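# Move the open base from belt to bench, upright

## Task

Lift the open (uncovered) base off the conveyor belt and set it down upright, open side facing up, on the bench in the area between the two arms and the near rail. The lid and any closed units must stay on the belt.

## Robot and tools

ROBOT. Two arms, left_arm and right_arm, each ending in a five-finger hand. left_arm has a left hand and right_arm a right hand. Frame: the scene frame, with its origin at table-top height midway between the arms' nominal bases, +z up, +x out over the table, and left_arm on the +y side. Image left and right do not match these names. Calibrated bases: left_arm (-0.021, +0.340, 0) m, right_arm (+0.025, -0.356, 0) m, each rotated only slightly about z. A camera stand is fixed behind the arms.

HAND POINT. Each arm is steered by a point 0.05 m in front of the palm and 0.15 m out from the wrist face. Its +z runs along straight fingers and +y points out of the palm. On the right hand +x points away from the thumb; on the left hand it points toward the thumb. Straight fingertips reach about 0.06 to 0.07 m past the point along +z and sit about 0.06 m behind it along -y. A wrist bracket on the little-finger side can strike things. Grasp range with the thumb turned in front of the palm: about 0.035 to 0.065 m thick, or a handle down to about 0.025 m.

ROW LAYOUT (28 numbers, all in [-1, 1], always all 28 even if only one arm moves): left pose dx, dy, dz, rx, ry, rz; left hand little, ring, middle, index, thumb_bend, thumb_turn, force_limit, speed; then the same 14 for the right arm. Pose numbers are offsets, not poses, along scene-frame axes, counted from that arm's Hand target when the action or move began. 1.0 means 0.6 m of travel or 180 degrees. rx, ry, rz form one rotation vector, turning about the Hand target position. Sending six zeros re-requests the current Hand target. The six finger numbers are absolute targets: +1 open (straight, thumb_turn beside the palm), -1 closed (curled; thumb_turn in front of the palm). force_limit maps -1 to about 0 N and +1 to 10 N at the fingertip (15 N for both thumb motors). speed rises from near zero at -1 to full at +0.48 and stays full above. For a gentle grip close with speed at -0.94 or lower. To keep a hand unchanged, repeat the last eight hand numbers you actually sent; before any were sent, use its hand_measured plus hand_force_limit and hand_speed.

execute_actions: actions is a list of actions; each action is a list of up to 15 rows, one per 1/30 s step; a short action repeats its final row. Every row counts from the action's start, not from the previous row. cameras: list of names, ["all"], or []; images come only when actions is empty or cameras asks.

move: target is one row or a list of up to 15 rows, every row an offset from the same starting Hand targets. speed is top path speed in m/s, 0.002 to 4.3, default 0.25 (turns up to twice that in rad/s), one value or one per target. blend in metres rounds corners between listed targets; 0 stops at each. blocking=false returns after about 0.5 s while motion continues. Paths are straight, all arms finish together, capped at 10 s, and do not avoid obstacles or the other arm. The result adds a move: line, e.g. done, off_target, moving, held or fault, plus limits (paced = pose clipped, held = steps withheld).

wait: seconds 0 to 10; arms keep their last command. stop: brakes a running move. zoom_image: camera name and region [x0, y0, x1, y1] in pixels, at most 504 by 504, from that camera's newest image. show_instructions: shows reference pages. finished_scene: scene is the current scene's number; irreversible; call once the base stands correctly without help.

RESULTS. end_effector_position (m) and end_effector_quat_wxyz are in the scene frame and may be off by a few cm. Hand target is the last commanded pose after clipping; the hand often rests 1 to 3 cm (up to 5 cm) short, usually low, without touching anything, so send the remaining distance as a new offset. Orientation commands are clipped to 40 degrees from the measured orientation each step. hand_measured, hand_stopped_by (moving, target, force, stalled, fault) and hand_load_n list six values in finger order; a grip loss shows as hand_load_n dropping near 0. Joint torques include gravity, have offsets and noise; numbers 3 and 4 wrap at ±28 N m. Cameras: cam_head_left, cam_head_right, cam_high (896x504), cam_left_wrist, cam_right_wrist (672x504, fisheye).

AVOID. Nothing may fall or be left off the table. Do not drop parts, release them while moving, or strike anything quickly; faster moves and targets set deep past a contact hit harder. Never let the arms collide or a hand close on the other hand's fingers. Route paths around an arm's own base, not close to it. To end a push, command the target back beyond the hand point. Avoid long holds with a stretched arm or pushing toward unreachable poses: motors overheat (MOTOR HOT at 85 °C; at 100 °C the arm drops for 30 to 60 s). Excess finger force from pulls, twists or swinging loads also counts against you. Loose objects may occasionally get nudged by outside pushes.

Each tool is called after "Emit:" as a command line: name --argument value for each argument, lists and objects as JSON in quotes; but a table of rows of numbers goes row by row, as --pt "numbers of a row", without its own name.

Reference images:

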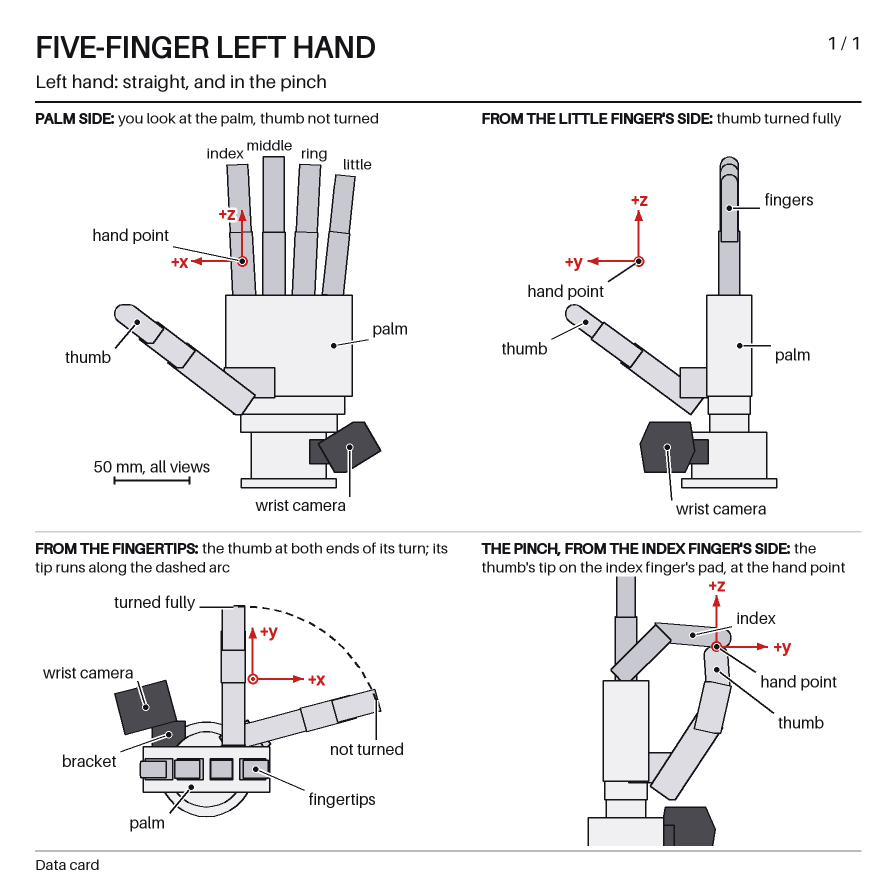

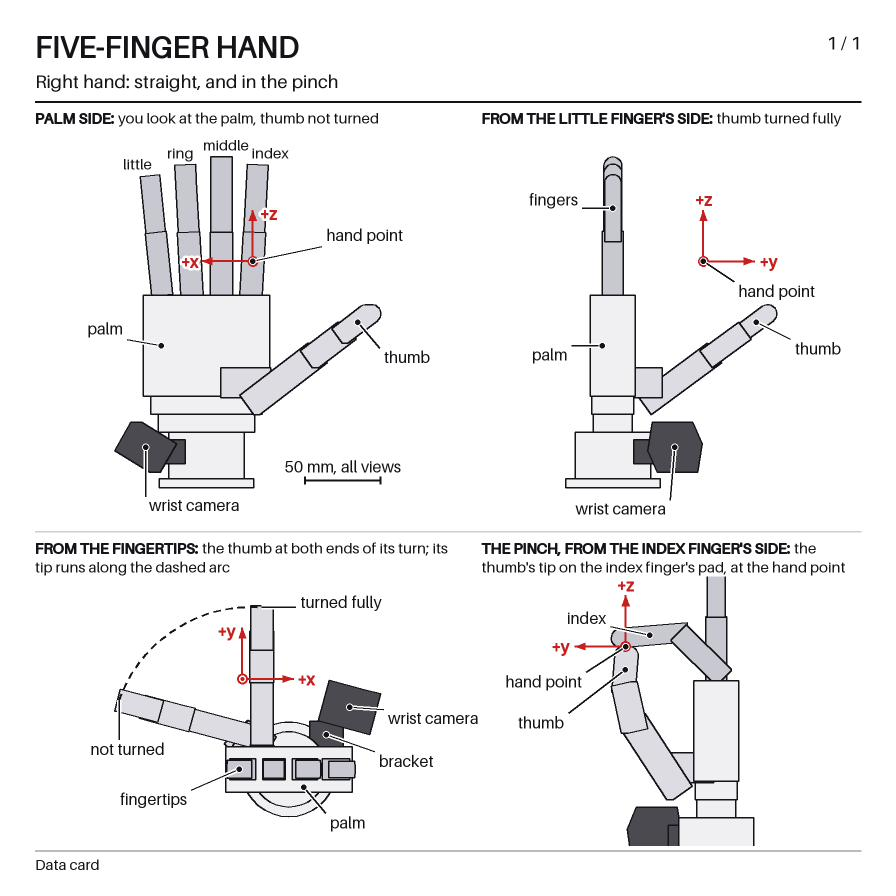

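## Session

Emit:
execute_actions --actions '[]'

Emit:
zoom_image --camera "cam_head_left" --region '[300, 220, 560, 340]'

Scene clock: 0.00 s.
left_arm: end_effector_position=(+0.0327, +0.0774, +0.2680) hand_measured=(+1.000, +1.000, +1.000, +1.000, +1.000, +1.000) hand_load_n=(+0.0, +0.0, +0.0, +0.0, +0.0, +0.0) hand_stopped_by=(target, target, target, target, target, target) hand_force_limit=0.00 hand_speed=-0.80 end_effector_quat_wxyz=(+0.190, +0.722, -0.636, +0.196) | right_arm: end_effector_position=(+0.4607, -0.4444, +0.2500) hand_measured=(+1.000, +1.000, +1.000, +1.000, +1.000, +1.000) hand_load_n=(+0.0, +0.0, +0.0, +0.0, +0.0, +0.0) hand_stopped_by=(target, target, target, target, target, target) hand_force_limit=0.00 hand_speed=-0.80 end_effector_quat_wxyz=(-0.174, +0.669, -0.445, +0.569)
Joint positions: left_arm=[-0.862 0.627 0.821 -1.293 0.3 -1.094] | right_arm=[-0.122 0.891 0.692 -0.102 0.186 -0.629]
Joint velocities: within noise
Joint torques (N m): no reading
Heat: left arm: hottest elbow 35 °C; right arm: hottest shoulder 32 °C.
Hand target: left_arm +0.0353, +0.0704, +0.2872; +0.197, +0.715, -0.636, +0.215 | right_arm +0.4687, -0.4440, +0.2752; -0.183, +0.657, -0.438, +0.586

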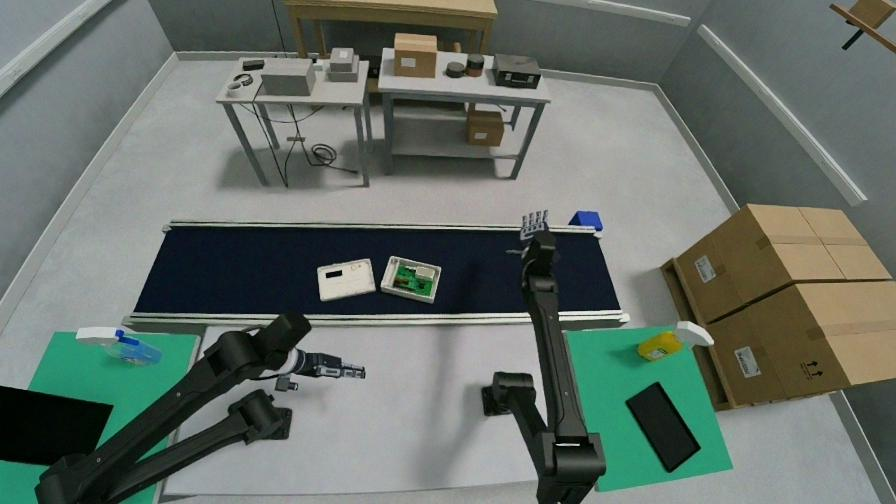

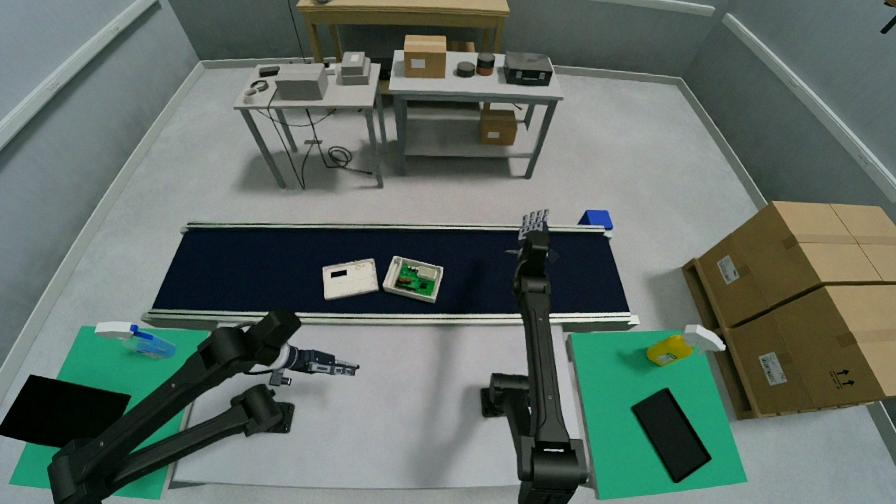

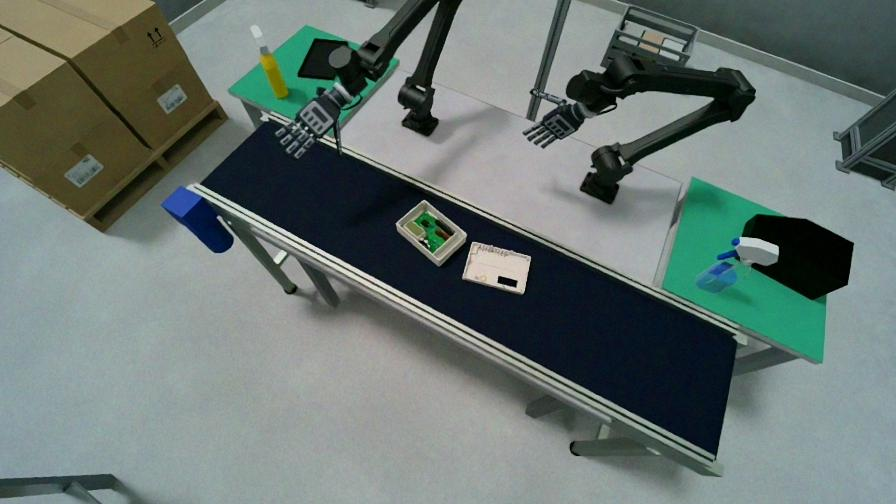

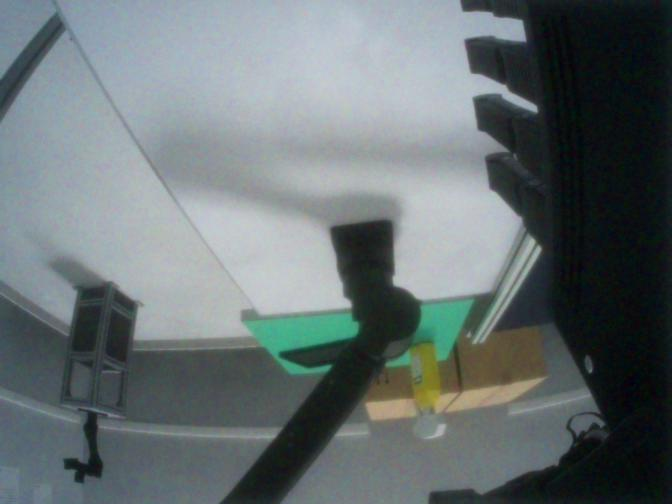

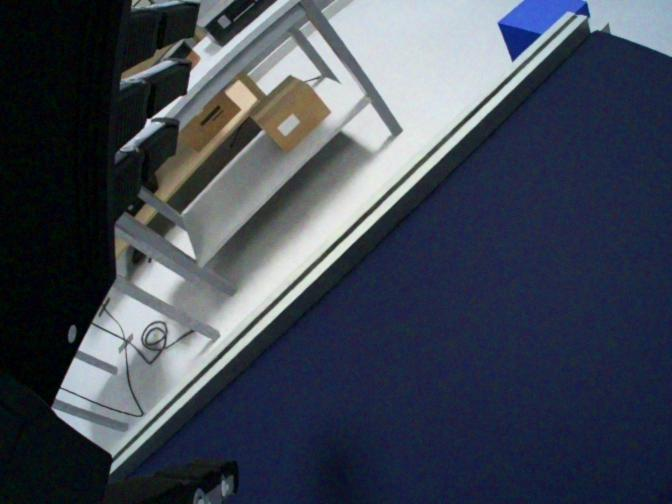

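Scaled by 1.938 from the camera's 896x504 image, which has a finer 1280x720 frame.

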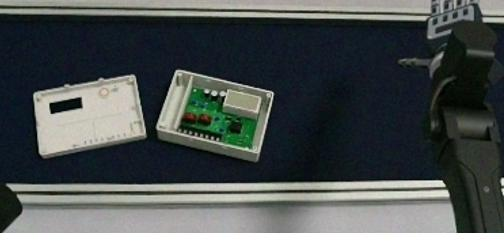

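Emit:
move --target '[0.49,0.38,0.03,0,0,0.33,1,1,1,1,1,1,0,-0.8, 0.052,0.70,-0.18,0.217,0.0996,-0.092,0.2,0.2,0.2,0.2,0.4,-1,0,0]' --cameras '["cam_right_wrist","cam_high"]'

Scene clock: 34.57 s.
left_arm: end_effector_position=(+0.3077, +0.2893, +0.2702) hand_measured=(+1.000, +1.000, +1.000, +1.000, +1.000, +1.000) hand_load_n=(+0.0, +0.0, +0.0, +0.0, -0.5, +0.0) hand_stopped_by=(target, target, target, target, target, target) hand_force_limit=0.00 hand_speed=-0.80 end_effector_quat_wxyz=(+0.085, +0.944, -0.207, +0.243) | right_arm: end_effector_position=(+0.4806, -0.0387, +0.1402) hand_measured=(+0.200, +0.200, +0.200, +0.200, +0.400, -1.000) hand_load_n=(+0.0, +0.0, +0.0, +0.0, +0.0, +0.0) hand_stopped_by=(target, target, target, target, target, target) hand_force_limit=0.00 hand_speed=0.00 end_effector_quat_wxyz=(+0.214, -0.585, +0.713, -0.321)
Joint positions: left_arm=[0.29 0.923 0.962 -1.233 0.369 -0.953] | right_arm=[0.703 1.56 1.233 -0.762 0.654 0.761]
Joint torques (N m): left_arm=[1.14 -4.48 13.6 1.57 0.26 -0.32] | right_arm=[0.26 -13.68 11.96 0.59 0.54 0.16]
Heat: left arm: hottest elbow 39 °C; right arm: hottest elbow 36 °C.
Hand target: left_arm +0.3293, +0.2984, +0.3052; +0.065, +0.936, -0.198, +0.285 | right_arm +0.4999, -0.0240, +0.1672; +0.237, -0.572, +0.718, -0.320
Off the commanded pose: left_arm 0.042 m, 5 deg | right_arm 0.036 m, 3 deg.
move: off_target (left_arm, right_arm)
Images, in order (width x height): cam_high 896x504, cam_right_wrist 672x504.

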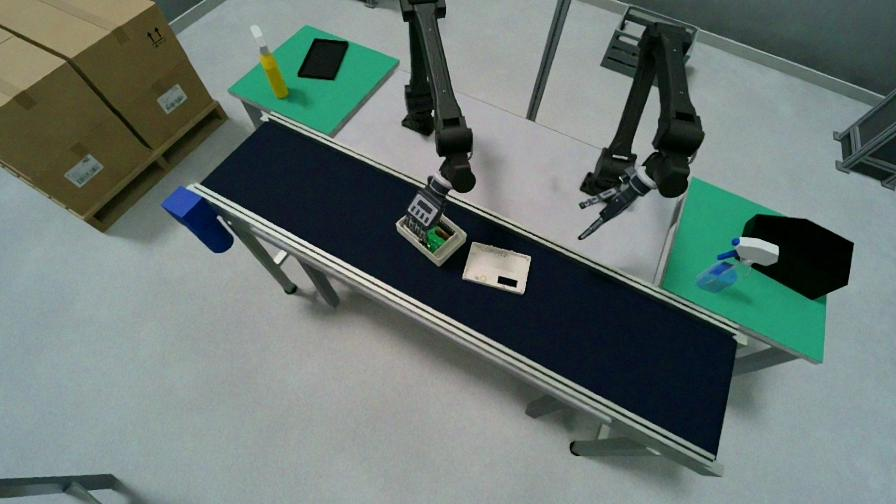

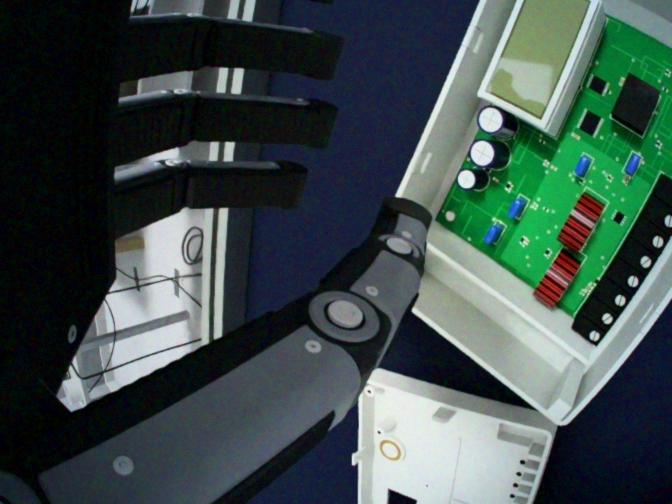

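Emit:
move --target '[0,0,0,0,0,0,1,1,1,1,1,1,0,-0.8, 0.05,0.018,-0.13,0,0,0,0.2,0.2,0.2,0.2,0.4,-1,0,0]' --cameras '["cam_right_wrist"]' --speed 0.12

Scene clock: 44.87 s.
left_arm: end_effector_position=(+0.3077, +0.2893, +0.2702) hand_measured=(+1.000, +1.000, +1.000, +1.000, +1.000, +1.000) hand_load_n=(+0.0, +0.0, +0.0, +0.0, +0.0, +0.0) hand_stopped_by=(target, target, target, target, target, target) hand_force_limit=0.00 hand_speed=-0.80 end_effector_quat_wxyz=(+0.085, +0.944, -0.207, +0.243) | right_arm: end_effector_position=(+0.5107, -0.0195, +0.0782) hand_measured=(+0.200, +0.200, +0.200, +0.200, +0.400, -1.000) hand_load_n=(+0.0, +0.0, +0.0, +0.0, +0.0, +0.0) hand_stopped_by=(target, target, target, target, target, target) hand_force_limit=0.00 hand_speed=0.00 end_effector_quat_wxyz=(+0.219, -0.580, +0.717, -0.318)
Joint positions: left_arm=[0.29 0.923 0.962 -1.233 0.369 -0.953] | right_arm=[0.691 1.703 1.233 -0.604 0.646 0.76]
Joint torques (N m): left_arm=[1.32 -4.54 13.56 1.63 0.25 -0.33] | right_arm=[-0.97 -14.45 9.06 2.33 0.39 -0.09]
Heat: left arm: hottest elbow 40 °C; right arm: hottest elbow 37 °C.
Hand target: left_arm +0.3293, +0.2984, +0.3052; +0.065, +0.936, -0.198, +0.285 | right_arm +0.5299, -0.0132, +0.0892; +0.237, -0.572, +0.718, -0.320
Off the commanded pose: left_arm 0.042 m, 5 deg | right_arm 0.023 m, 2 deg.
move: off_target (left_arm, right_arm)
Images, in order (width x height): cam_right_wrist 672x504.

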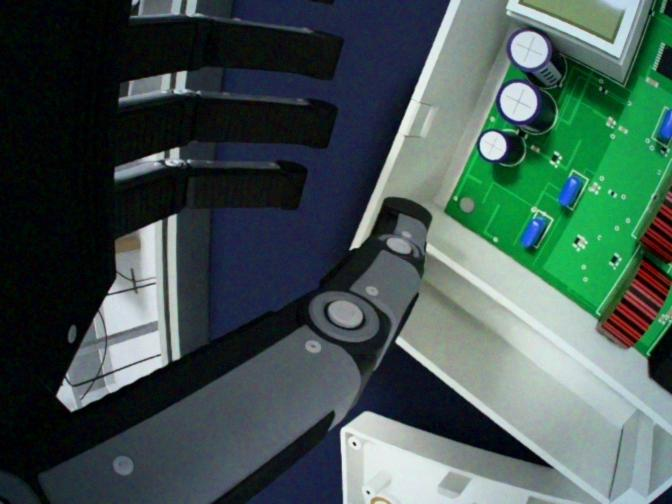

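Emit:
move --target '[0,0,0,0,0,0,1,1,1,1,1,1,0,-0.8, 0.012,-0.03,-0.025,0,0,0,0.2,0.2,0.2,0.2,0.4,-1,0,0]' --cameras '["cam_right_wrist"]' --speed 0.08

Scene clock: 54.30 s.
left_arm: end_effector_position=(+0.3077, +0.2893, +0.2702) hand_measured=(+1.000, +1.000, +1.000, +1.000, +1.000, +1.000) hand_load_n=(-0.5, +0.0, +0.0, +0.0, +0.0, +0.0) hand_stopped_by=(target, target, target, target, target, target) hand_force_limit=0.00 hand_speed=-0.80 end_effector_quat_wxyz=(+0.085, +0.944, -0.207, +0.243) | right_arm: end_effector_position=(+0.5346, -0.0303, +0.0840) hand_measured=(+0.200, +0.200, +0.200, +0.200, +0.400, -1.000) hand_load_n=(+0.0, +0.0, +0.0, +0.0, +0.0, +0.0) hand_stopped_by=(target, target, target, target, target, target) hand_force_limit=0.00 hand_speed=0.00 end_effector_quat_wxyz=(+0.238, -0.568, +0.721, -0.319)
Joint positions: left_arm=[0.29 0.923 0.962 -1.233 0.369 -0.953] | right_arm=[0.647 1.703 1.233 -0.538 0.628 0.723]
Joint torques (N m): left_arm=[1.2 -4.42 13.59 1.66 0.24 -0.32] | right_arm=[-0.91 -14.15 6.01 2.7 0.32 -0.12]
Heat: left arm: hottest elbow 41 °C; right arm: hottest elbow 37 °C.
Hand target: left_arm +0.3293, +0.2984, +0.3052; +0.065, +0.936, -0.198, +0.285 | right_arm +0.5371, -0.0312, +0.0742; +0.237, -0.572, +0.718, -0.320
Off the commanded pose: left_arm 0.042 m, 5 deg | right_arm 0.010 m, 1 deg.
move: off_target (left_arm)
Images, in order (width x height): cam_right_wrist 672x504.

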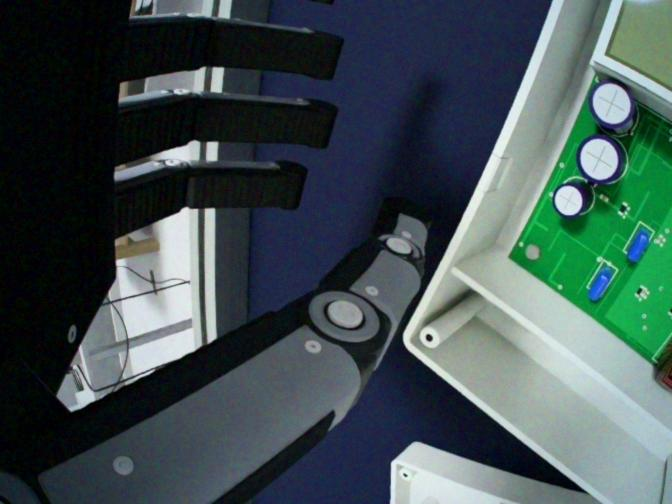

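Emit:
move --target '[0,0,0,0,0,0,1,1,1,1,1,1,0,-0.8, -0.03,0.0,0.005,0,0,0,0.2,0.2,0.2,0.2,0.4,-1,0,0]' --cameras '["cam_right_wrist"]' --speed 0.08

Scene clock: 60.90 s.
left_arm: end_effector_position=(+0.3077, +0.2893, +0.2702) hand_measured=(+1.000, +1.000, +1.000, +1.000, +1.000, +1.000) hand_load_n=(+0.0, +0.0, +0.0, +0.0, +0.0, +0.0) hand_stopped_by=(target, target, target, target, target, target) hand_force_limit=0.00 hand_speed=-0.80 end_effector_quat_wxyz=(+0.085, +0.944, -0.207, +0.243) | right_arm: end_effector_position=(+0.5200, -0.0396, +0.0653) hand_measured=(+0.200, +0.200, +0.200, +0.200, +0.400, -1.000) hand_load_n=(+0.5, +0.0, +0.0, +0.0, +0.0, +0.0) hand_stopped_by=(target, target, target, target, target, target) hand_force_limit=0.00 hand_speed=0.00 end_effector_quat_wxyz=(+0.219, -0.577, +0.720, -0.318)
Joint positions: left_arm=[0.29 0.923 0.962 -1.233 0.369 -0.953] | right_arm=[0.65 1.703 1.192 -0.538 0.628 0.724]
Joint torques (N m): left_arm=[1.2 -4.42 13.56 1.65 0.25 -0.32] | right_arm=[-0.5 -16.73 6.2 1.77 0.9 0.12]
Heat: left arm: hottest elbow 42 °C; right arm: hottest elbow 37 °C.
Hand target: left_arm +0.3293, +0.2984, +0.3052; +0.065, +0.936, -0.198, +0.285 | right_arm +0.5191, -0.0312, +0.0772; +0.237, -0.572, +0.718, -0.320
Off the commanded pose: left_arm 0.042 m, 5 deg | right_arm 0.015 m, 2 deg.
move: off_target (left_arm, right_arm)
Images, in order (width x height): cam_right_wrist 672x504.

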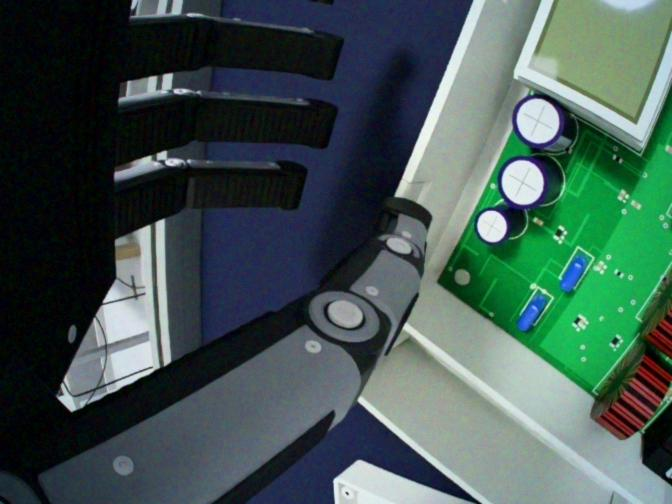

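Emit:
move --target '[0,0,0,0,0,0,1,1,1,1,1,1,0,-0.8, 0.008,0.024,-0.045,0,0,0,0.2,0.2,0.2,0.2,0.4,-1,0,0]' --cameras '["cam_right_wrist"]' --speed 0.06

Scene clock: 65.13 s.
left_arm: end_effector_position=(+0.3077, +0.2893, +0.2702) hand_measured=(+1.000, +1.000, +1.000, +1.000, +1.000, +1.000) hand_load_n=(+0.0, +0.0, +0.0, +0.0, +0.0, +0.0) hand_stopped_by=(target, target, target, target, target, target) hand_force_limit=0.00 hand_speed=-0.80 end_effector_quat_wxyz=(+0.085, +0.944, -0.207, +0.243) | right_arm: end_effector_position=(+0.5207, -0.0278, +0.0533) hand_measured=(+0.200, +0.200, +0.200, +0.200, +0.400, -1.000) hand_load_n=(+0.0, +0.0, +0.0, +0.0, +0.0, +0.0) hand_stopped_by=(target, target, target, target, target, target) hand_force_limit=0.00 hand_speed=0.00 end_effector_quat_wxyz=(+0.226, -0.575, +0.719, -0.318)
Joint positions: left_arm=[0.29 0.923 0.962 -1.233 0.369 -0.953] | right_arm=[0.667 1.732 1.192 -0.504 0.636 0.74]
Joint torques (N m): left_arm=[1.08 -4.31 13.57 1.66 0.26 -0.31] | right_arm=[-0.15 -14.27 6.84 2.33 0.81 0.14]
Heat: left arm: hottest elbow 42 °C; right arm: hottest elbow 37 °C.
Hand target: left_arm +0.3293, +0.2984, +0.3052; +0.065, +0.936, -0.198, +0.285 | right_arm +0.5239, -0.0168, +0.0502; +0.237, -0.572, +0.718, -0.320
Off the commanded pose: left_arm 0.042 m, 5 deg | right_arm 0.012 m, 1 deg.
move: off_target (left_arm, right_arm)
Images, in order (width x height): cam_right_wrist 672x504.

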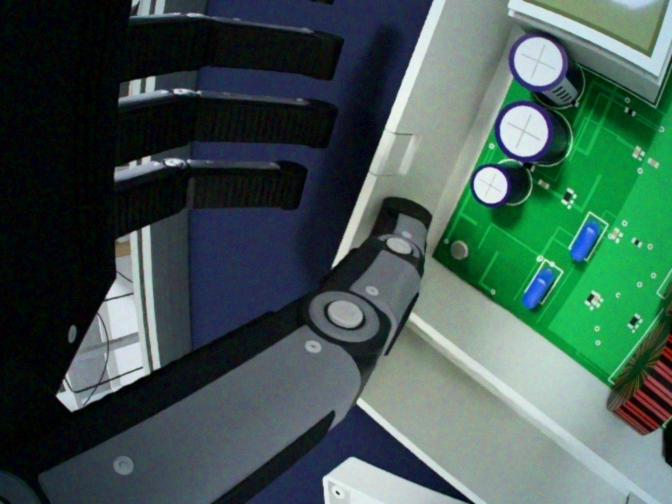

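Emit:
move --target '[0,0,0,0,0,0,1,1,1,1,1,1,0,-0.8, 0.003,-0.004,-0.02,0,0,0,0.2,0.2,0.2,0.2,0.4,-1,0,0]' --cameras '["cam_right_wrist"]' --speed 0.06

Scene clock: 68.07 s.
left_arm: end_effector_position=(+0.3077, +0.2893, +0.2702) hand_measured=(+1.000, +1.000, +1.000, +1.000, +1.000, +1.000) hand_load_n=(+0.0, +0.0, +0.5, +0.0, -0.5, +0.0) hand_stopped_by=(target, target, target, target, target, target) hand_force_limit=0.00 hand_speed=-0.80 end_effector_quat_wxyz=(+0.085, +0.944, -0.207, +0.243) | right_arm: end_effector_position=(+0.5237, -0.0229, +0.0490) hand_measured=(+0.200, +0.200, +0.200, +0.200, +0.400, -1.000) hand_load_n=(+0.0, +0.0, +0.0, +0.0, +0.0, +0.0) hand_stopped_by=(target, target, target, target, target, target) hand_force_limit=0.00 hand_speed=0.00 end_effector_quat_wxyz=(+0.235, -0.572, +0.719, -0.317)
Joint positions: left_arm=[0.29 0.923 0.962 -1.233 0.369 -0.953] | right_arm=[0.67 1.743 1.187 -0.47 0.636 0.74]
Joint torques (N m): left_arm=[1.2 -4.42 13.57 1.63 0.25 -0.33] | right_arm=[-0.56 -13.92 5.91 2.54 0.77 0.05]
Heat: left arm: hottest elbow 42 °C; right arm: hottest elbow 37 °C.
Hand target: left_arm +0.3293, +0.2984, +0.3052; +0.065, +0.936, -0.198, +0.285 | right_arm +0.5257, -0.0192, +0.0382; +0.237, -0.572, +0.718, -0.320
Off the commanded pose: left_arm 0.042 m, 5 deg | right_arm 0.012 m, 0 deg.
move: off_target (left_arm, right_arm)
Images, in order (width x height): cam_right_wrist 672x504.

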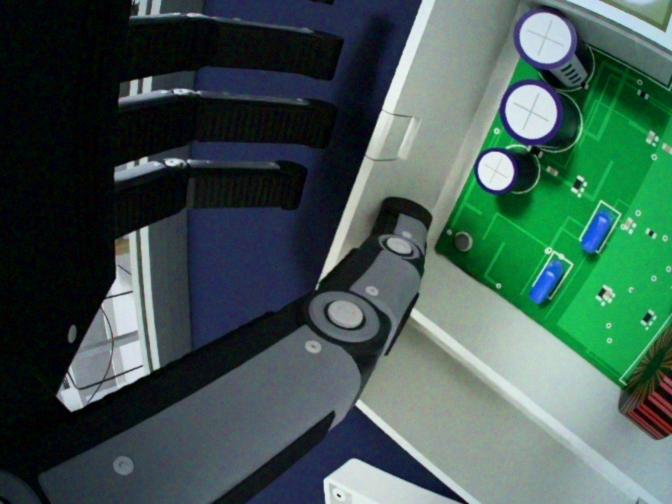

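Emit:
move --target '[0,0,0,0,0,0,1,1,1,1,1,1,0,-0.8, -0.006,-0.02,-0.01,0,0,0,0.2,0.2,0.2,0.2,0.4,-1,0,0]' --cameras '["cam_right_wrist"]' --speed 0.06

Scene clock: 71.70 s.
left_arm: end_effector_position=(+0.3077, +0.2893, +0.2702) hand_measured=(+1.000, +1.000, +1.000, +1.000, +1.000, +1.000) hand_load_n=(+0.0, +0.0, +0.0, +0.0, -0.5, +0.0) hand_stopped_by=(target, target, target, target, target, target) hand_force_limit=0.00 hand_speed=-0.80 end_effector_quat_wxyz=(+0.085, +0.944, -0.207, +0.243) | right_arm: end_effector_position=(+0.5198, -0.0267, +0.0398) hand_measured=(+0.200, +0.200, +0.200, +0.200, +0.400, -1.000) hand_load_n=(+0.0, +0.0, -2.0, +0.0, +0.0, +0.0) hand_stopped_by=(target, target, target, target, target, target) hand_force_limit=0.00 hand_speed=0.00 end_effector_quat_wxyz=(+0.236, -0.574, +0.716, -0.319)
Joint positions: left_arm=[0.29 0.923 0.962 -1.233 0.369 -0.953] | right_arm=[0.67 1.743 1.156 -0.433 0.637 0.73]
Joint torques (N m): left_arm=[1.2 -4.54 13.57 1.69 0.23 -0.33] | right_arm=[-1.08 -15.21 5.27 2.5 0.38 -0.08]
Heat: left arm: hottest elbow 43 °C; right arm: hottest elbow 37 °C.
Hand target: left_arm +0.3293, +0.2984, +0.3052; +0.065, +0.936, -0.198, +0.285 | right_arm +0.5221, -0.0312, +0.0322; +0.237, -0.572, +0.718, -0.320
Off the commanded pose: left_arm 0.042 m, 5 deg | right_arm 0.009 m, 0 deg.
move: off_target (left_arm)
Images, in order (width x height): cam_right_wrist 672x504.

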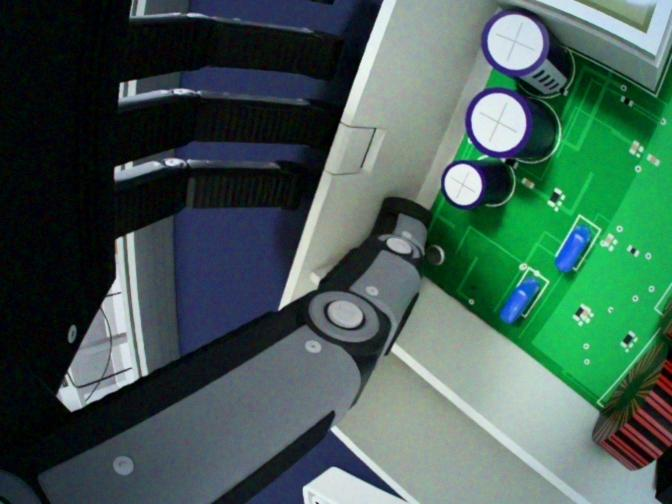

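Emit:
move --target '[0,0,0,0,0,0,1,1,1,1,1,1,0,-0.8, 0,0,0,0,0,0,-0.4,-0.45,-0.45,-0.45,0.4,-1,-0.7,-0.9]' --cameras '["cam_right_wrist"]'

Scene clock: 77.13 s.
left_arm: end_effector_position=(+0.3077, +0.2893, +0.2702) hand_measured=(+1.000, +1.000, +1.000, +1.000, +1.000, +1.000) hand_load_n=(+0.0, +0.0, +0.0, +0.0, +0.0, +0.0) hand_stopped_by=(target, target, target, target, target, target) hand_force_limit=0.00 hand_speed=-0.80 end_effector_quat_wxyz=(+0.085, +0.944, -0.207, +0.243) | right_arm: end_effector_position=(+0.5198, -0.0313, +0.0365) hand_measured=(-0.400, -0.404, -0.320, -0.404, +0.402, -1.000) hand_load_n=(+0.0, +2.0, +0.5, +2.0, +3.0, +0.5) hand_stopped_by=(target, force, force, force, target, target) hand_force_limit=-0.70 hand_speed=-0.90 end_effector_quat_wxyz=(+0.234, -0.570, +0.720, -0.319)
Joint positions: left_arm=[0.29 0.923 0.962 -1.233 0.369 -0.953] | right_arm=[0.664 1.743 1.147 -0.429 0.637 0.738]
Joint torques (N m): left_arm=[1.08 -4.54 13.55 1.65 0.25 -0.33] | right_arm=[-1.03 -15.44 5.75 2.17 0.35 -0.09]
Heat: left arm: hottest elbow 43 °C; right arm: hottest elbow 37 °C.
Hand target: left_arm +0.3293, +0.2984, +0.3052; +0.065, +0.936, -0.198, +0.285 | right_arm +0.5221, -0.0312, +0.0322; +0.237, -0.572, +0.718, -0.320
Off the commanded pose: left_arm 0.042 m, 5 deg | right_arm 0.005 m, 0 deg.
move: off_target (left_arm)
Images, in order (width x height): cam_right_wrist 672x504.

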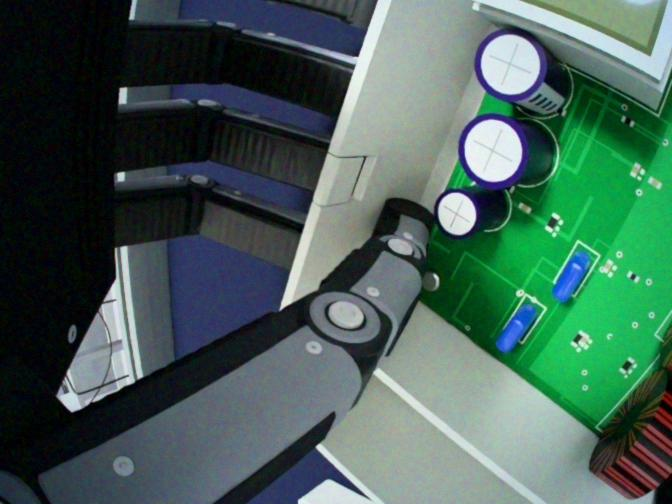

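Emit:
move --target '[0,0,0,0,0,0,1,1,1,1,1,1,0,-0.8, 0,0,0,0,0,0,-0.4,-0.8,-0.8,-0.8,0.0,-1,0.1,-0.92]' --cameras '[]'

Emit:
move --target '[0,0,0,0,0,0,1,1,1,1,1,1,0,-0.8, -0.01,0,0.13,0,0,0,-0.4,-0.8,-0.8,-0.8,0.0,-1,0.1,-0.92]' --cameras '["cam_right_wrist","cam_high"]' --speed 0.06

Scene clock: 82.47 s.
left_arm: end_effector_position=(+0.3077, +0.2893, +0.2702) hand_measured=(+1.000, +1.000, +1.000, +1.000, +1.000, +1.000) hand_load_n=(+0.0, +0.0, +0.0, +0.0, +0.0, +0.0) hand_stopped_by=(target, target, target, target, target, target) hand_force_limit=0.00 hand_speed=-0.80 end_effector_quat_wxyz=(+0.085, +0.944, -0.207, +0.243) | right_arm: end_effector_position=(+0.5203, -0.0321, +0.0365) hand_measured=(-0.400, -0.432, -0.340, -0.432, +0.398, -1.000) hand_load_n=(+0.0, +5.0, +2.5, +6.0, +9.5, +0.5) hand_stopped_by=(target, force, force, force, force, target) hand_force_limit=0.10 hand_speed=-0.92 end_effector_quat_wxyz=(+0.234, -0.569, +0.720, -0.319)
Joint positions: left_arm=[0.29 0.923 0.962 -1.233 0.369 -0.953] | right_arm=[0.662 1.743 1.147 -0.429 0.637 0.738]
Joint torques (N m): left_arm=[1.08 -4.42 13.61 1.62 0.23 -0.32] | right_arm=[-0.67 -14.68 5.61 2.06 0.34 -0.1]
Heat: left arm: hottest elbow 43 °C; right arm: hottest elbow 37 °C.
Hand target: left_arm +0.3293, +0.2984, +0.3052; +0.065, +0.936, -0.198, +0.285 | right_arm +0.5221, -0.0312, +0.0322; +0.237, -0.572, +0.718, -0.320
Off the commanded pose: left_arm 0.042 m, 5 deg | right_arm 0.005 m, 1 deg.
move: off_target (left_arm)
No camera images: "cameras" was empty.

Scene clock: 84.37 s.
left_arm: end_effector_position=(+0.3077, +0.2893, +0.2702) hand_measured=(+1.000, +1.000, +1.000, +1.000, +1.000, +1.000) hand_load_n=(+0.0, +0.0, +0.0, +0.0, +0.0, +0.0) hand_stopped_by=(target, target, target, target, target, target) hand_force_limit=0.00 hand_speed=-0.80 end_effector_quat_wxyz=(+0.085, +0.944, -0.207, +0.243) | right_arm: end_effector_position=(+0.4932, -0.0540, +0.0583) hand_measured=(-0.400, -0.432, -0.340, -0.432, +0.398, -1.000) hand_load_n=(+0.0, +0.0, +2.0, -0.5, +10.5, +2.5) hand_stopped_by=(target, force, force, force, force, target) hand_force_limit=0.10 hand_speed=-0.92 end_effector_quat_wxyz=(+0.191, -0.588, +0.719, -0.319)
Joint positions: left_arm=[0.29 0.923 0.962 -1.233 0.369 -0.953] | right_arm=[0.662 1.671 1.147 -0.594 0.636 0.738]
Joint torques (N m): left_arm=[1.14 -4.37 13.57 1.62 0.23 -0.33] | right_arm=[0.21 -16.5 11.12 0.44 0.59 0.03]
Heat: left arm: hottest elbow 44 °C; right arm: hottest elbow 37 °C.
Hand target: left_arm +0.3293, +0.2984, +0.3052; +0.065, +0.936, -0.198, +0.285 | right_arm +0.5161, -0.0312, +0.1102; +0.237, -0.572, +0.718, -0.320
Off the commanded pose: left_arm 0.042 m, 5 deg | right_arm 0.061 m, 6 deg.
move: off_target (left_arm, right_arm)
Images, in order (width x height): cam_high 896x504, cam_right_wrist 672x504.

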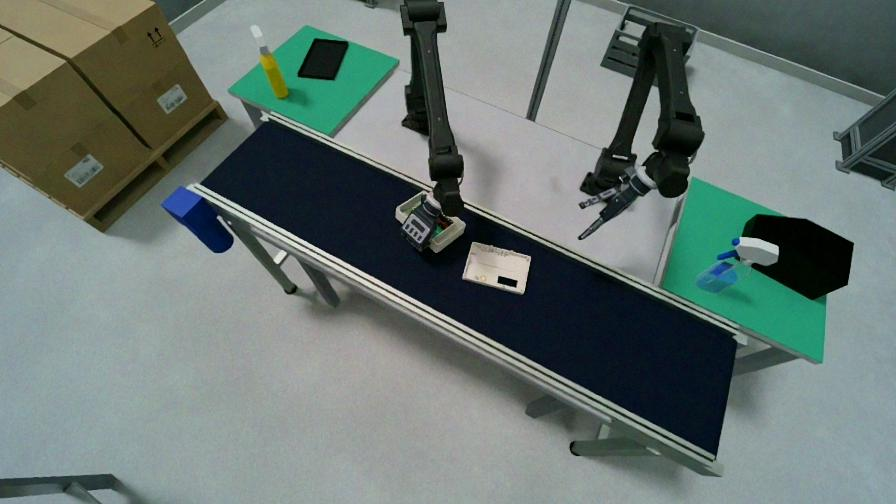

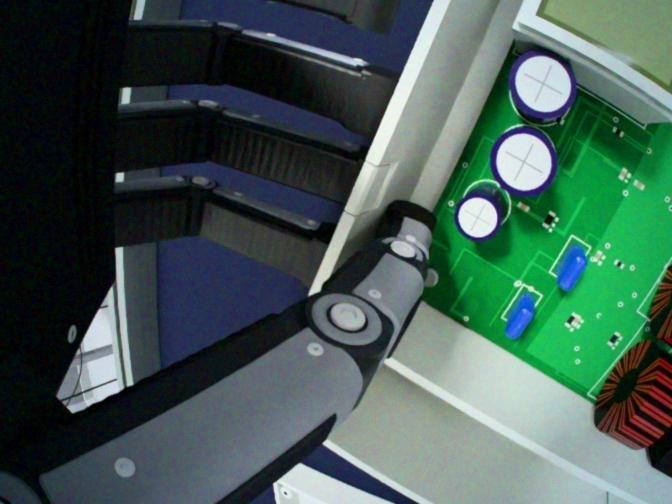

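Emit:
move --target '[0,0,0,0,0,0,1,1,1,1,1,1,0,-0.8, 0,0,0,0,0,0,-0.42,-0.84,-0.84,-0.84,0.0,-1,0.2,-0.92]' --cameras '[]' --speed 0.06

Emit:
move --target '[0,0,0,0,0,0,1,1,1,1,1,1,0,-0.8, 0,0.005,0.12,0,0,0,-0.42,-0.84,-0.84,-0.84,0.0,-1,0.2,-0.92]' --cameras '["cam_right_wrist","cam_high"]' --speed 0.06

Scene clock: 88.43 s.
left_arm: end_effector_position=(+0.3077, +0.2893, +0.2702) hand_measured=(+1.000, +1.000, +1.000, +1.000, +1.000, +1.000) hand_load_n=(+0.0, +0.0, +0.0, +0.0, +0.0, +0.0) hand_stopped_by=(target, target, target, target, target, target) hand_force_limit=0.00 hand_speed=-0.80 end_effector_quat_wxyz=(+0.085, +0.944, -0.207, +0.243) | right_arm: end_effector_position=(+0.4928, -0.0545, +0.0600) hand_measured=(-0.420, -0.534, -0.352, -0.504, +0.400, -1.000) hand_load_n=(+0.0, +5.0, +2.0, +5.0, +14.5, +2.0) hand_stopped_by=(target, force, force, force, force, target) hand_force_limit=0.20 hand_speed=-0.92 end_effector_quat_wxyz=(+0.190, -0.590, +0.717, -0.320)
Joint positions: left_arm=[0.29 0.923 0.962 -1.233 0.369 -0.953] | right_arm=[0.662 1.668 1.149 -0.599 0.636 0.732]
Joint torques (N m): left_arm=[1.32 -4.37 13.59 1.66 0.25 -0.33] | right_arm=[-0.15 -16.85 11.29 0.79 0.62 0.02]
Heat: left arm: hottest elbow 44 °C; right arm: hottest elbow 38 °C.
Hand target: left_arm +0.3293, +0.2984, +0.3052; +0.065, +0.936, -0.198, +0.285 | right_arm +0.5161, -0.0312, +0.1102; +0.237, -0.572, +0.718, -0.320
Off the commanded pose: left_arm 0.042 m, 5 deg | right_arm 0.060 m, 6 deg.
move: off_target (left_arm, right_arm)
No camera images: "cameras" was empty.

Scene clock: 90.33 s.
left_arm: end_effector_position=(+0.3077, +0.2893, +0.2702) hand_measured=(+1.000, +1.000, +1.000, +1.000, +1.000, +1.000) hand_load_n=(+0.0, +0.0, +0.0, +0.0, +0.0, +0.0) hand_stopped_by=(target, target, target, target, target, target) hand_force_limit=0.00 hand_speed=-0.80 end_effector_quat_wxyz=(+0.085, +0.944, -0.207, +0.243) | right_arm: end_effector_position=(+0.4970, -0.0509, +0.1215) hand_measured=(-0.420, -0.536, -0.352, -0.504, +0.400, -1.000) hand_load_n=(+0.0, +0.0, +4.0, +0.0, +15.5, +3.0) hand_stopped_by=(target, force, force, force, force, target) hand_force_limit=0.20 hand_speed=-0.92 end_effector_quat_wxyz=(+0.183, -0.591, +0.718, -0.319)
Joint positions: left_arm=[0.29 0.923 0.962 -1.233 0.369 -0.953] | right_arm=[0.662 1.62 1.27 -0.785 0.636 0.738]
Joint torques (N m): left_arm=[1.14 -4.48 13.57 1.66 0.26 -0.32] | right_arm=[0.15 -17.73 12.27 0.49 0.69 0.07]
Heat: left arm: hottest elbow 44 °C; right arm: hottest elbow 38 °C.
Hand target: left_arm +0.3293, +0.2984, +0.3052; +0.065, +0.936, -0.198, +0.285 | right_arm +0.5161, -0.0282, +0.1822; +0.237, -0.572, +0.718, -0.320
Off the commanded pose: left_arm 0.042 m, 5 deg | right_arm 0.068 m, 7 deg.
move: off_target (left_arm, right_arm)
Images, in order (width x height): cam_high 896x504, cam_right_wrist 672x504.

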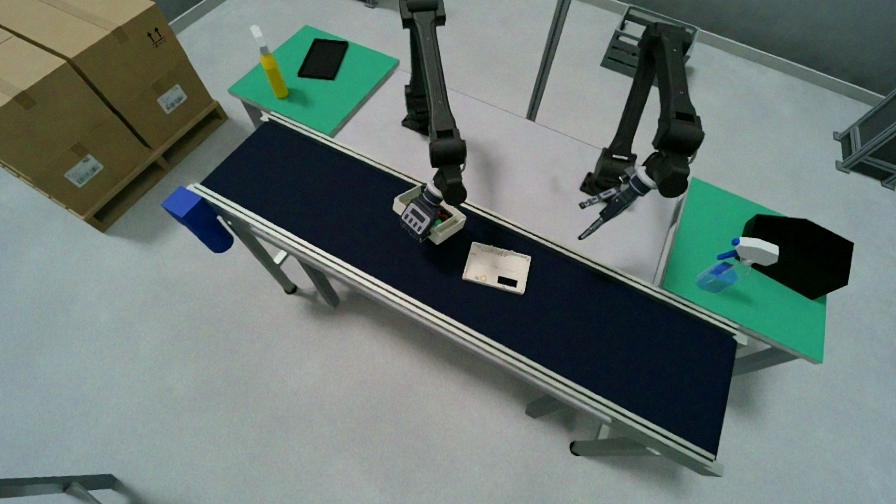

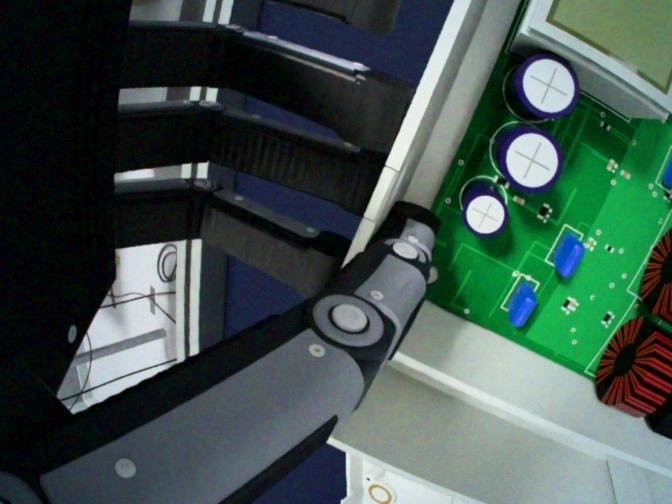

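Emit:
move --pt "0 0 0 0 0 0 1 1 1 1 1 1 0 -0.8 0 0 0.1 0 0 0 -0.42 -0.84 -0.84 -0.84 0.0 -1 0.2 -0.92" --pt "0 0 0 0 0 0 1 1 1 1 1 1 0 -0.8 -0.36 0 0.1 0 0 0 -0.42 -0.84 -0.84 -0.84 0.0 -1 0.2 -0.92" --cameras '["cam_right_wrist","cam_high"]' --speed 0.1 --blend 0.02

Scene clock: 98.03 s.
left_arm: end_effector_position=(+0.3077, +0.2893, +0.2702) hand_measured=(+1.000, +1.000, +1.000, +1.000, +1.000, +1.000) hand_load_n=(+0.0, +0.0, +0.0, +0.0, +0.0, +0.0) hand_stopped_by=(target, target, target, target, target, target) hand_force_limit=0.00 hand_speed=-0.80 end_effector_quat_wxyz=(+0.085, +0.944, -0.207, +0.243) | right_arm: end_effector_position=(+0.2996, -0.0223, +0.2250) hand_measured=(-0.420, -0.536, -0.352, -0.504, +0.400, -1.000) hand_load_n=(+0.0, +0.5, +4.0, +0.0, +15.0, +3.0) hand_stopped_by=(target, force, force, force, force, target) hand_force_limit=0.20 hand_speed=-0.92 end_effector_quat_wxyz=(+0.222, -0.581, +0.715, -0.320)
Joint positions: left_arm=[0.29 0.923 0.962 -1.233 0.369 -0.953] | right_arm=[1.062 1.293 1.199 -1.275 0.78 1.214]
Joint torques (N m): left_arm=[1.2 -4.19 13.63 1.61 0.25 -0.32] | right_arm=[-0.73 -12.57 7.38 -0.2 1.16 0.1]
Heat: left arm: hottest elbow 44 °C; right arm: hottest elbow 39 °C.
Hand target: left_arm +0.3293, +0.2984, +0.3052; +0.065, +0.936, -0.198, +0.285 | right_arm +0.3001, -0.0282, +0.2422; +0.237, -0.572, +0.718, -0.320
Off the commanded pose: left_arm 0.042 m, 5 deg | right_arm 0.018 m, 2 deg.
move: off_target (left_arm, right_arm)
Images, in order (width x height): cam_high 896x504, cam_right_wrist 672x504.

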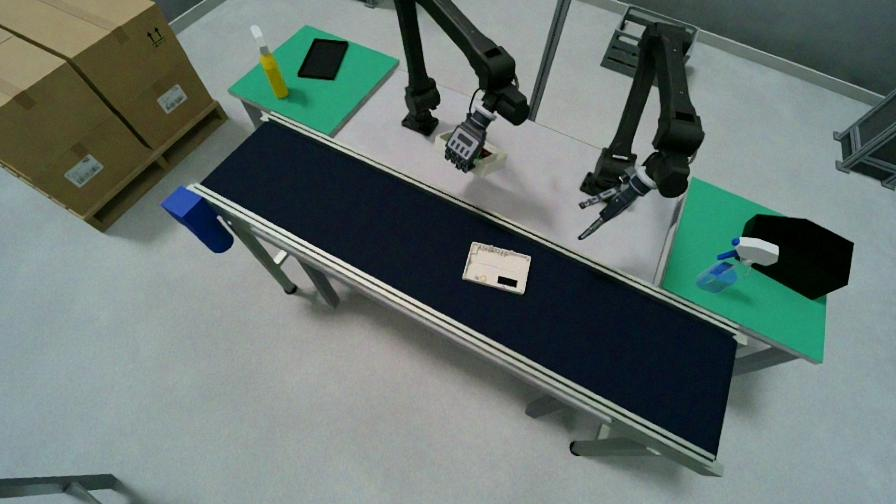

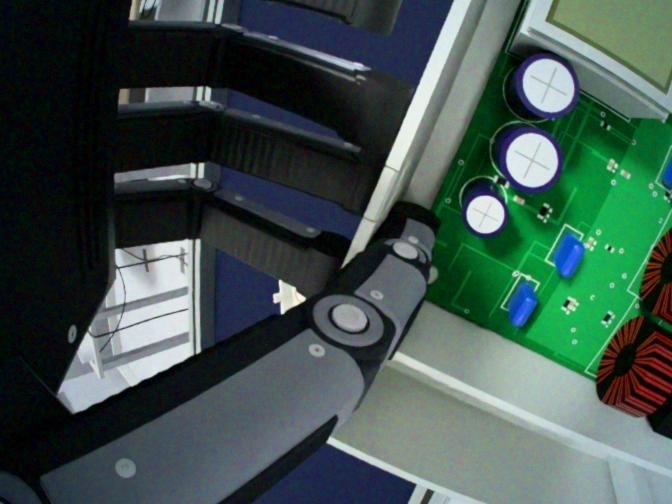

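Emit:
move --pt "0 0 0 0 0 0 1 1 1 1 1 1 0 -0.8 -0.1 0.0 0 0 0 0 -0.42 -0.84 -0.84 -0.84 0.0 -1 0.2 -0.92" --pt "0 0 0 0 0 0 1 1 1 1 1 1 0 -0.8 -0.115 0.0 -0.23 0 0 0 -0.42 -0.84 -0.84 -0.84 0.0 -1 0.2 -0.92" --cameras '["cam_head_left","cam_high"]' --speed 0.1 --blend 0.02

Emit:
zoom_image --camera "cam_high" --region '[420, 90, 540, 210]'

Scene clock: 104.57 s.
left_arm: end_effector_position=(+0.3077, +0.2893, +0.2702) hand_measured=(+1.000, +1.000, +1.000, +1.000, +1.000, +1.000) hand_load_n=(+0.0, +0.0, +0.0, +0.0, +0.0, +0.0) hand_stopped_by=(target, target, target, target, target, target) hand_force_limit=0.00 hand_speed=-0.80 end_effector_quat_wxyz=(+0.085, +0.944, -0.207, +0.243) | right_arm: end_effector_position=(+0.2309, -0.0376, +0.0992) hand_measured=(-0.420, -0.536, -0.352, -0.504, +0.400, -1.000) hand_load_n=(+0.0, +0.0, +4.0, -0.5, +15.5, +3.0) hand_stopped_by=(target, force, force, force, force, target) hand_force_limit=0.20 hand_speed=-0.92 end_effector_quat_wxyz=(+0.221, -0.573, +0.720, -0.324)
Joint positions: left_arm=[0.29 0.923 0.962 -1.233 0.369 -0.953] | right_arm=[1.227 1.315 0.879 -1.117 0.804 1.473]
Joint torques (N m): left_arm=[1.32 -4.37 13.65 1.68 0.24 -0.34] | right_arm=[0.79 -8.06 6.63 1.07 1.22 0.07]
Heat: left arm: hottest elbow 45 °C; right arm: hottest elbow 39 °C.
Hand target: left_arm +0.3293, +0.2984, +0.3052; +0.065, +0.936, -0.198, +0.285 | right_arm +0.2311, -0.0282, +0.1042; +0.237, -0.572, +0.718, -0.320
Off the commanded pose: left_arm 0.042 m, 5 deg | right_arm 0.011 m, 2 deg.
move: off_target (left_arm, right_arm)
Images, in order (width x height): cam_head_left 896x504, cam_high 896x504.

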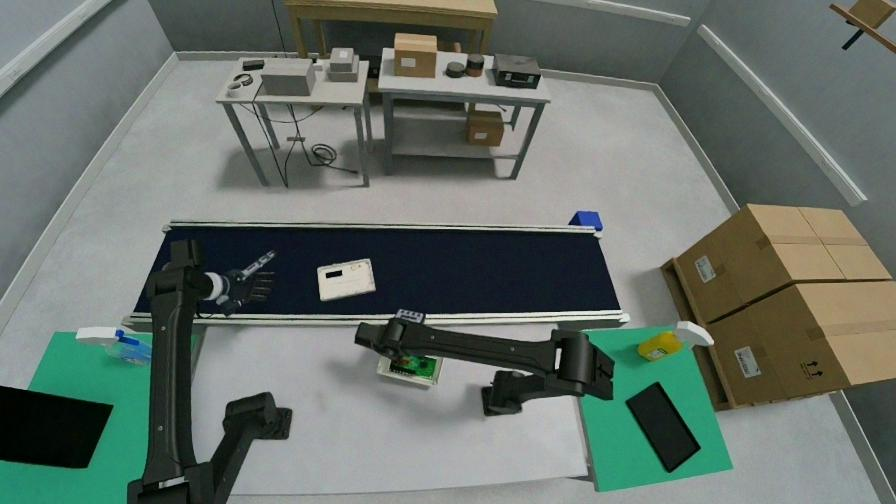

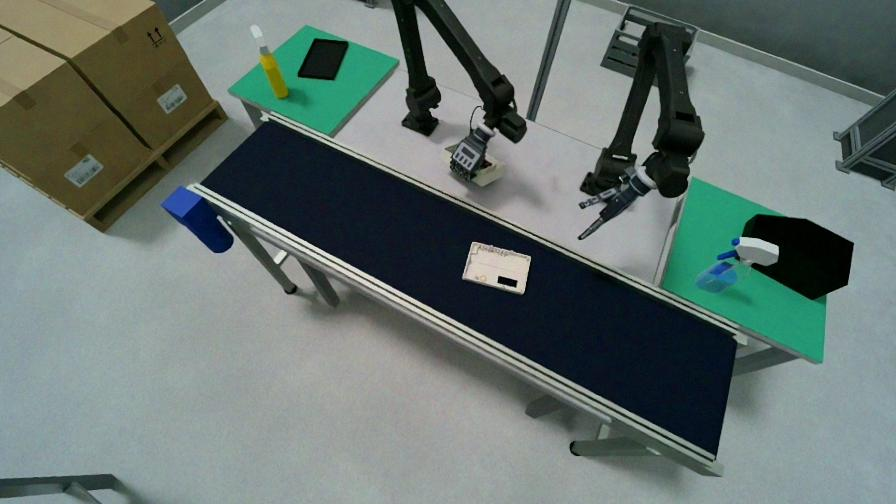

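Scaled by 4.200 from the camera's 896x504 image, which has a finer 1280x720 frame.

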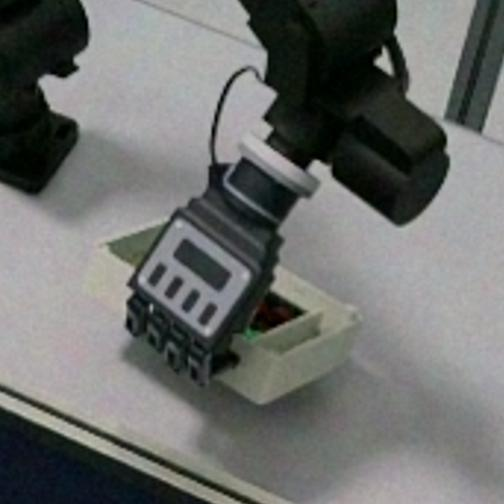

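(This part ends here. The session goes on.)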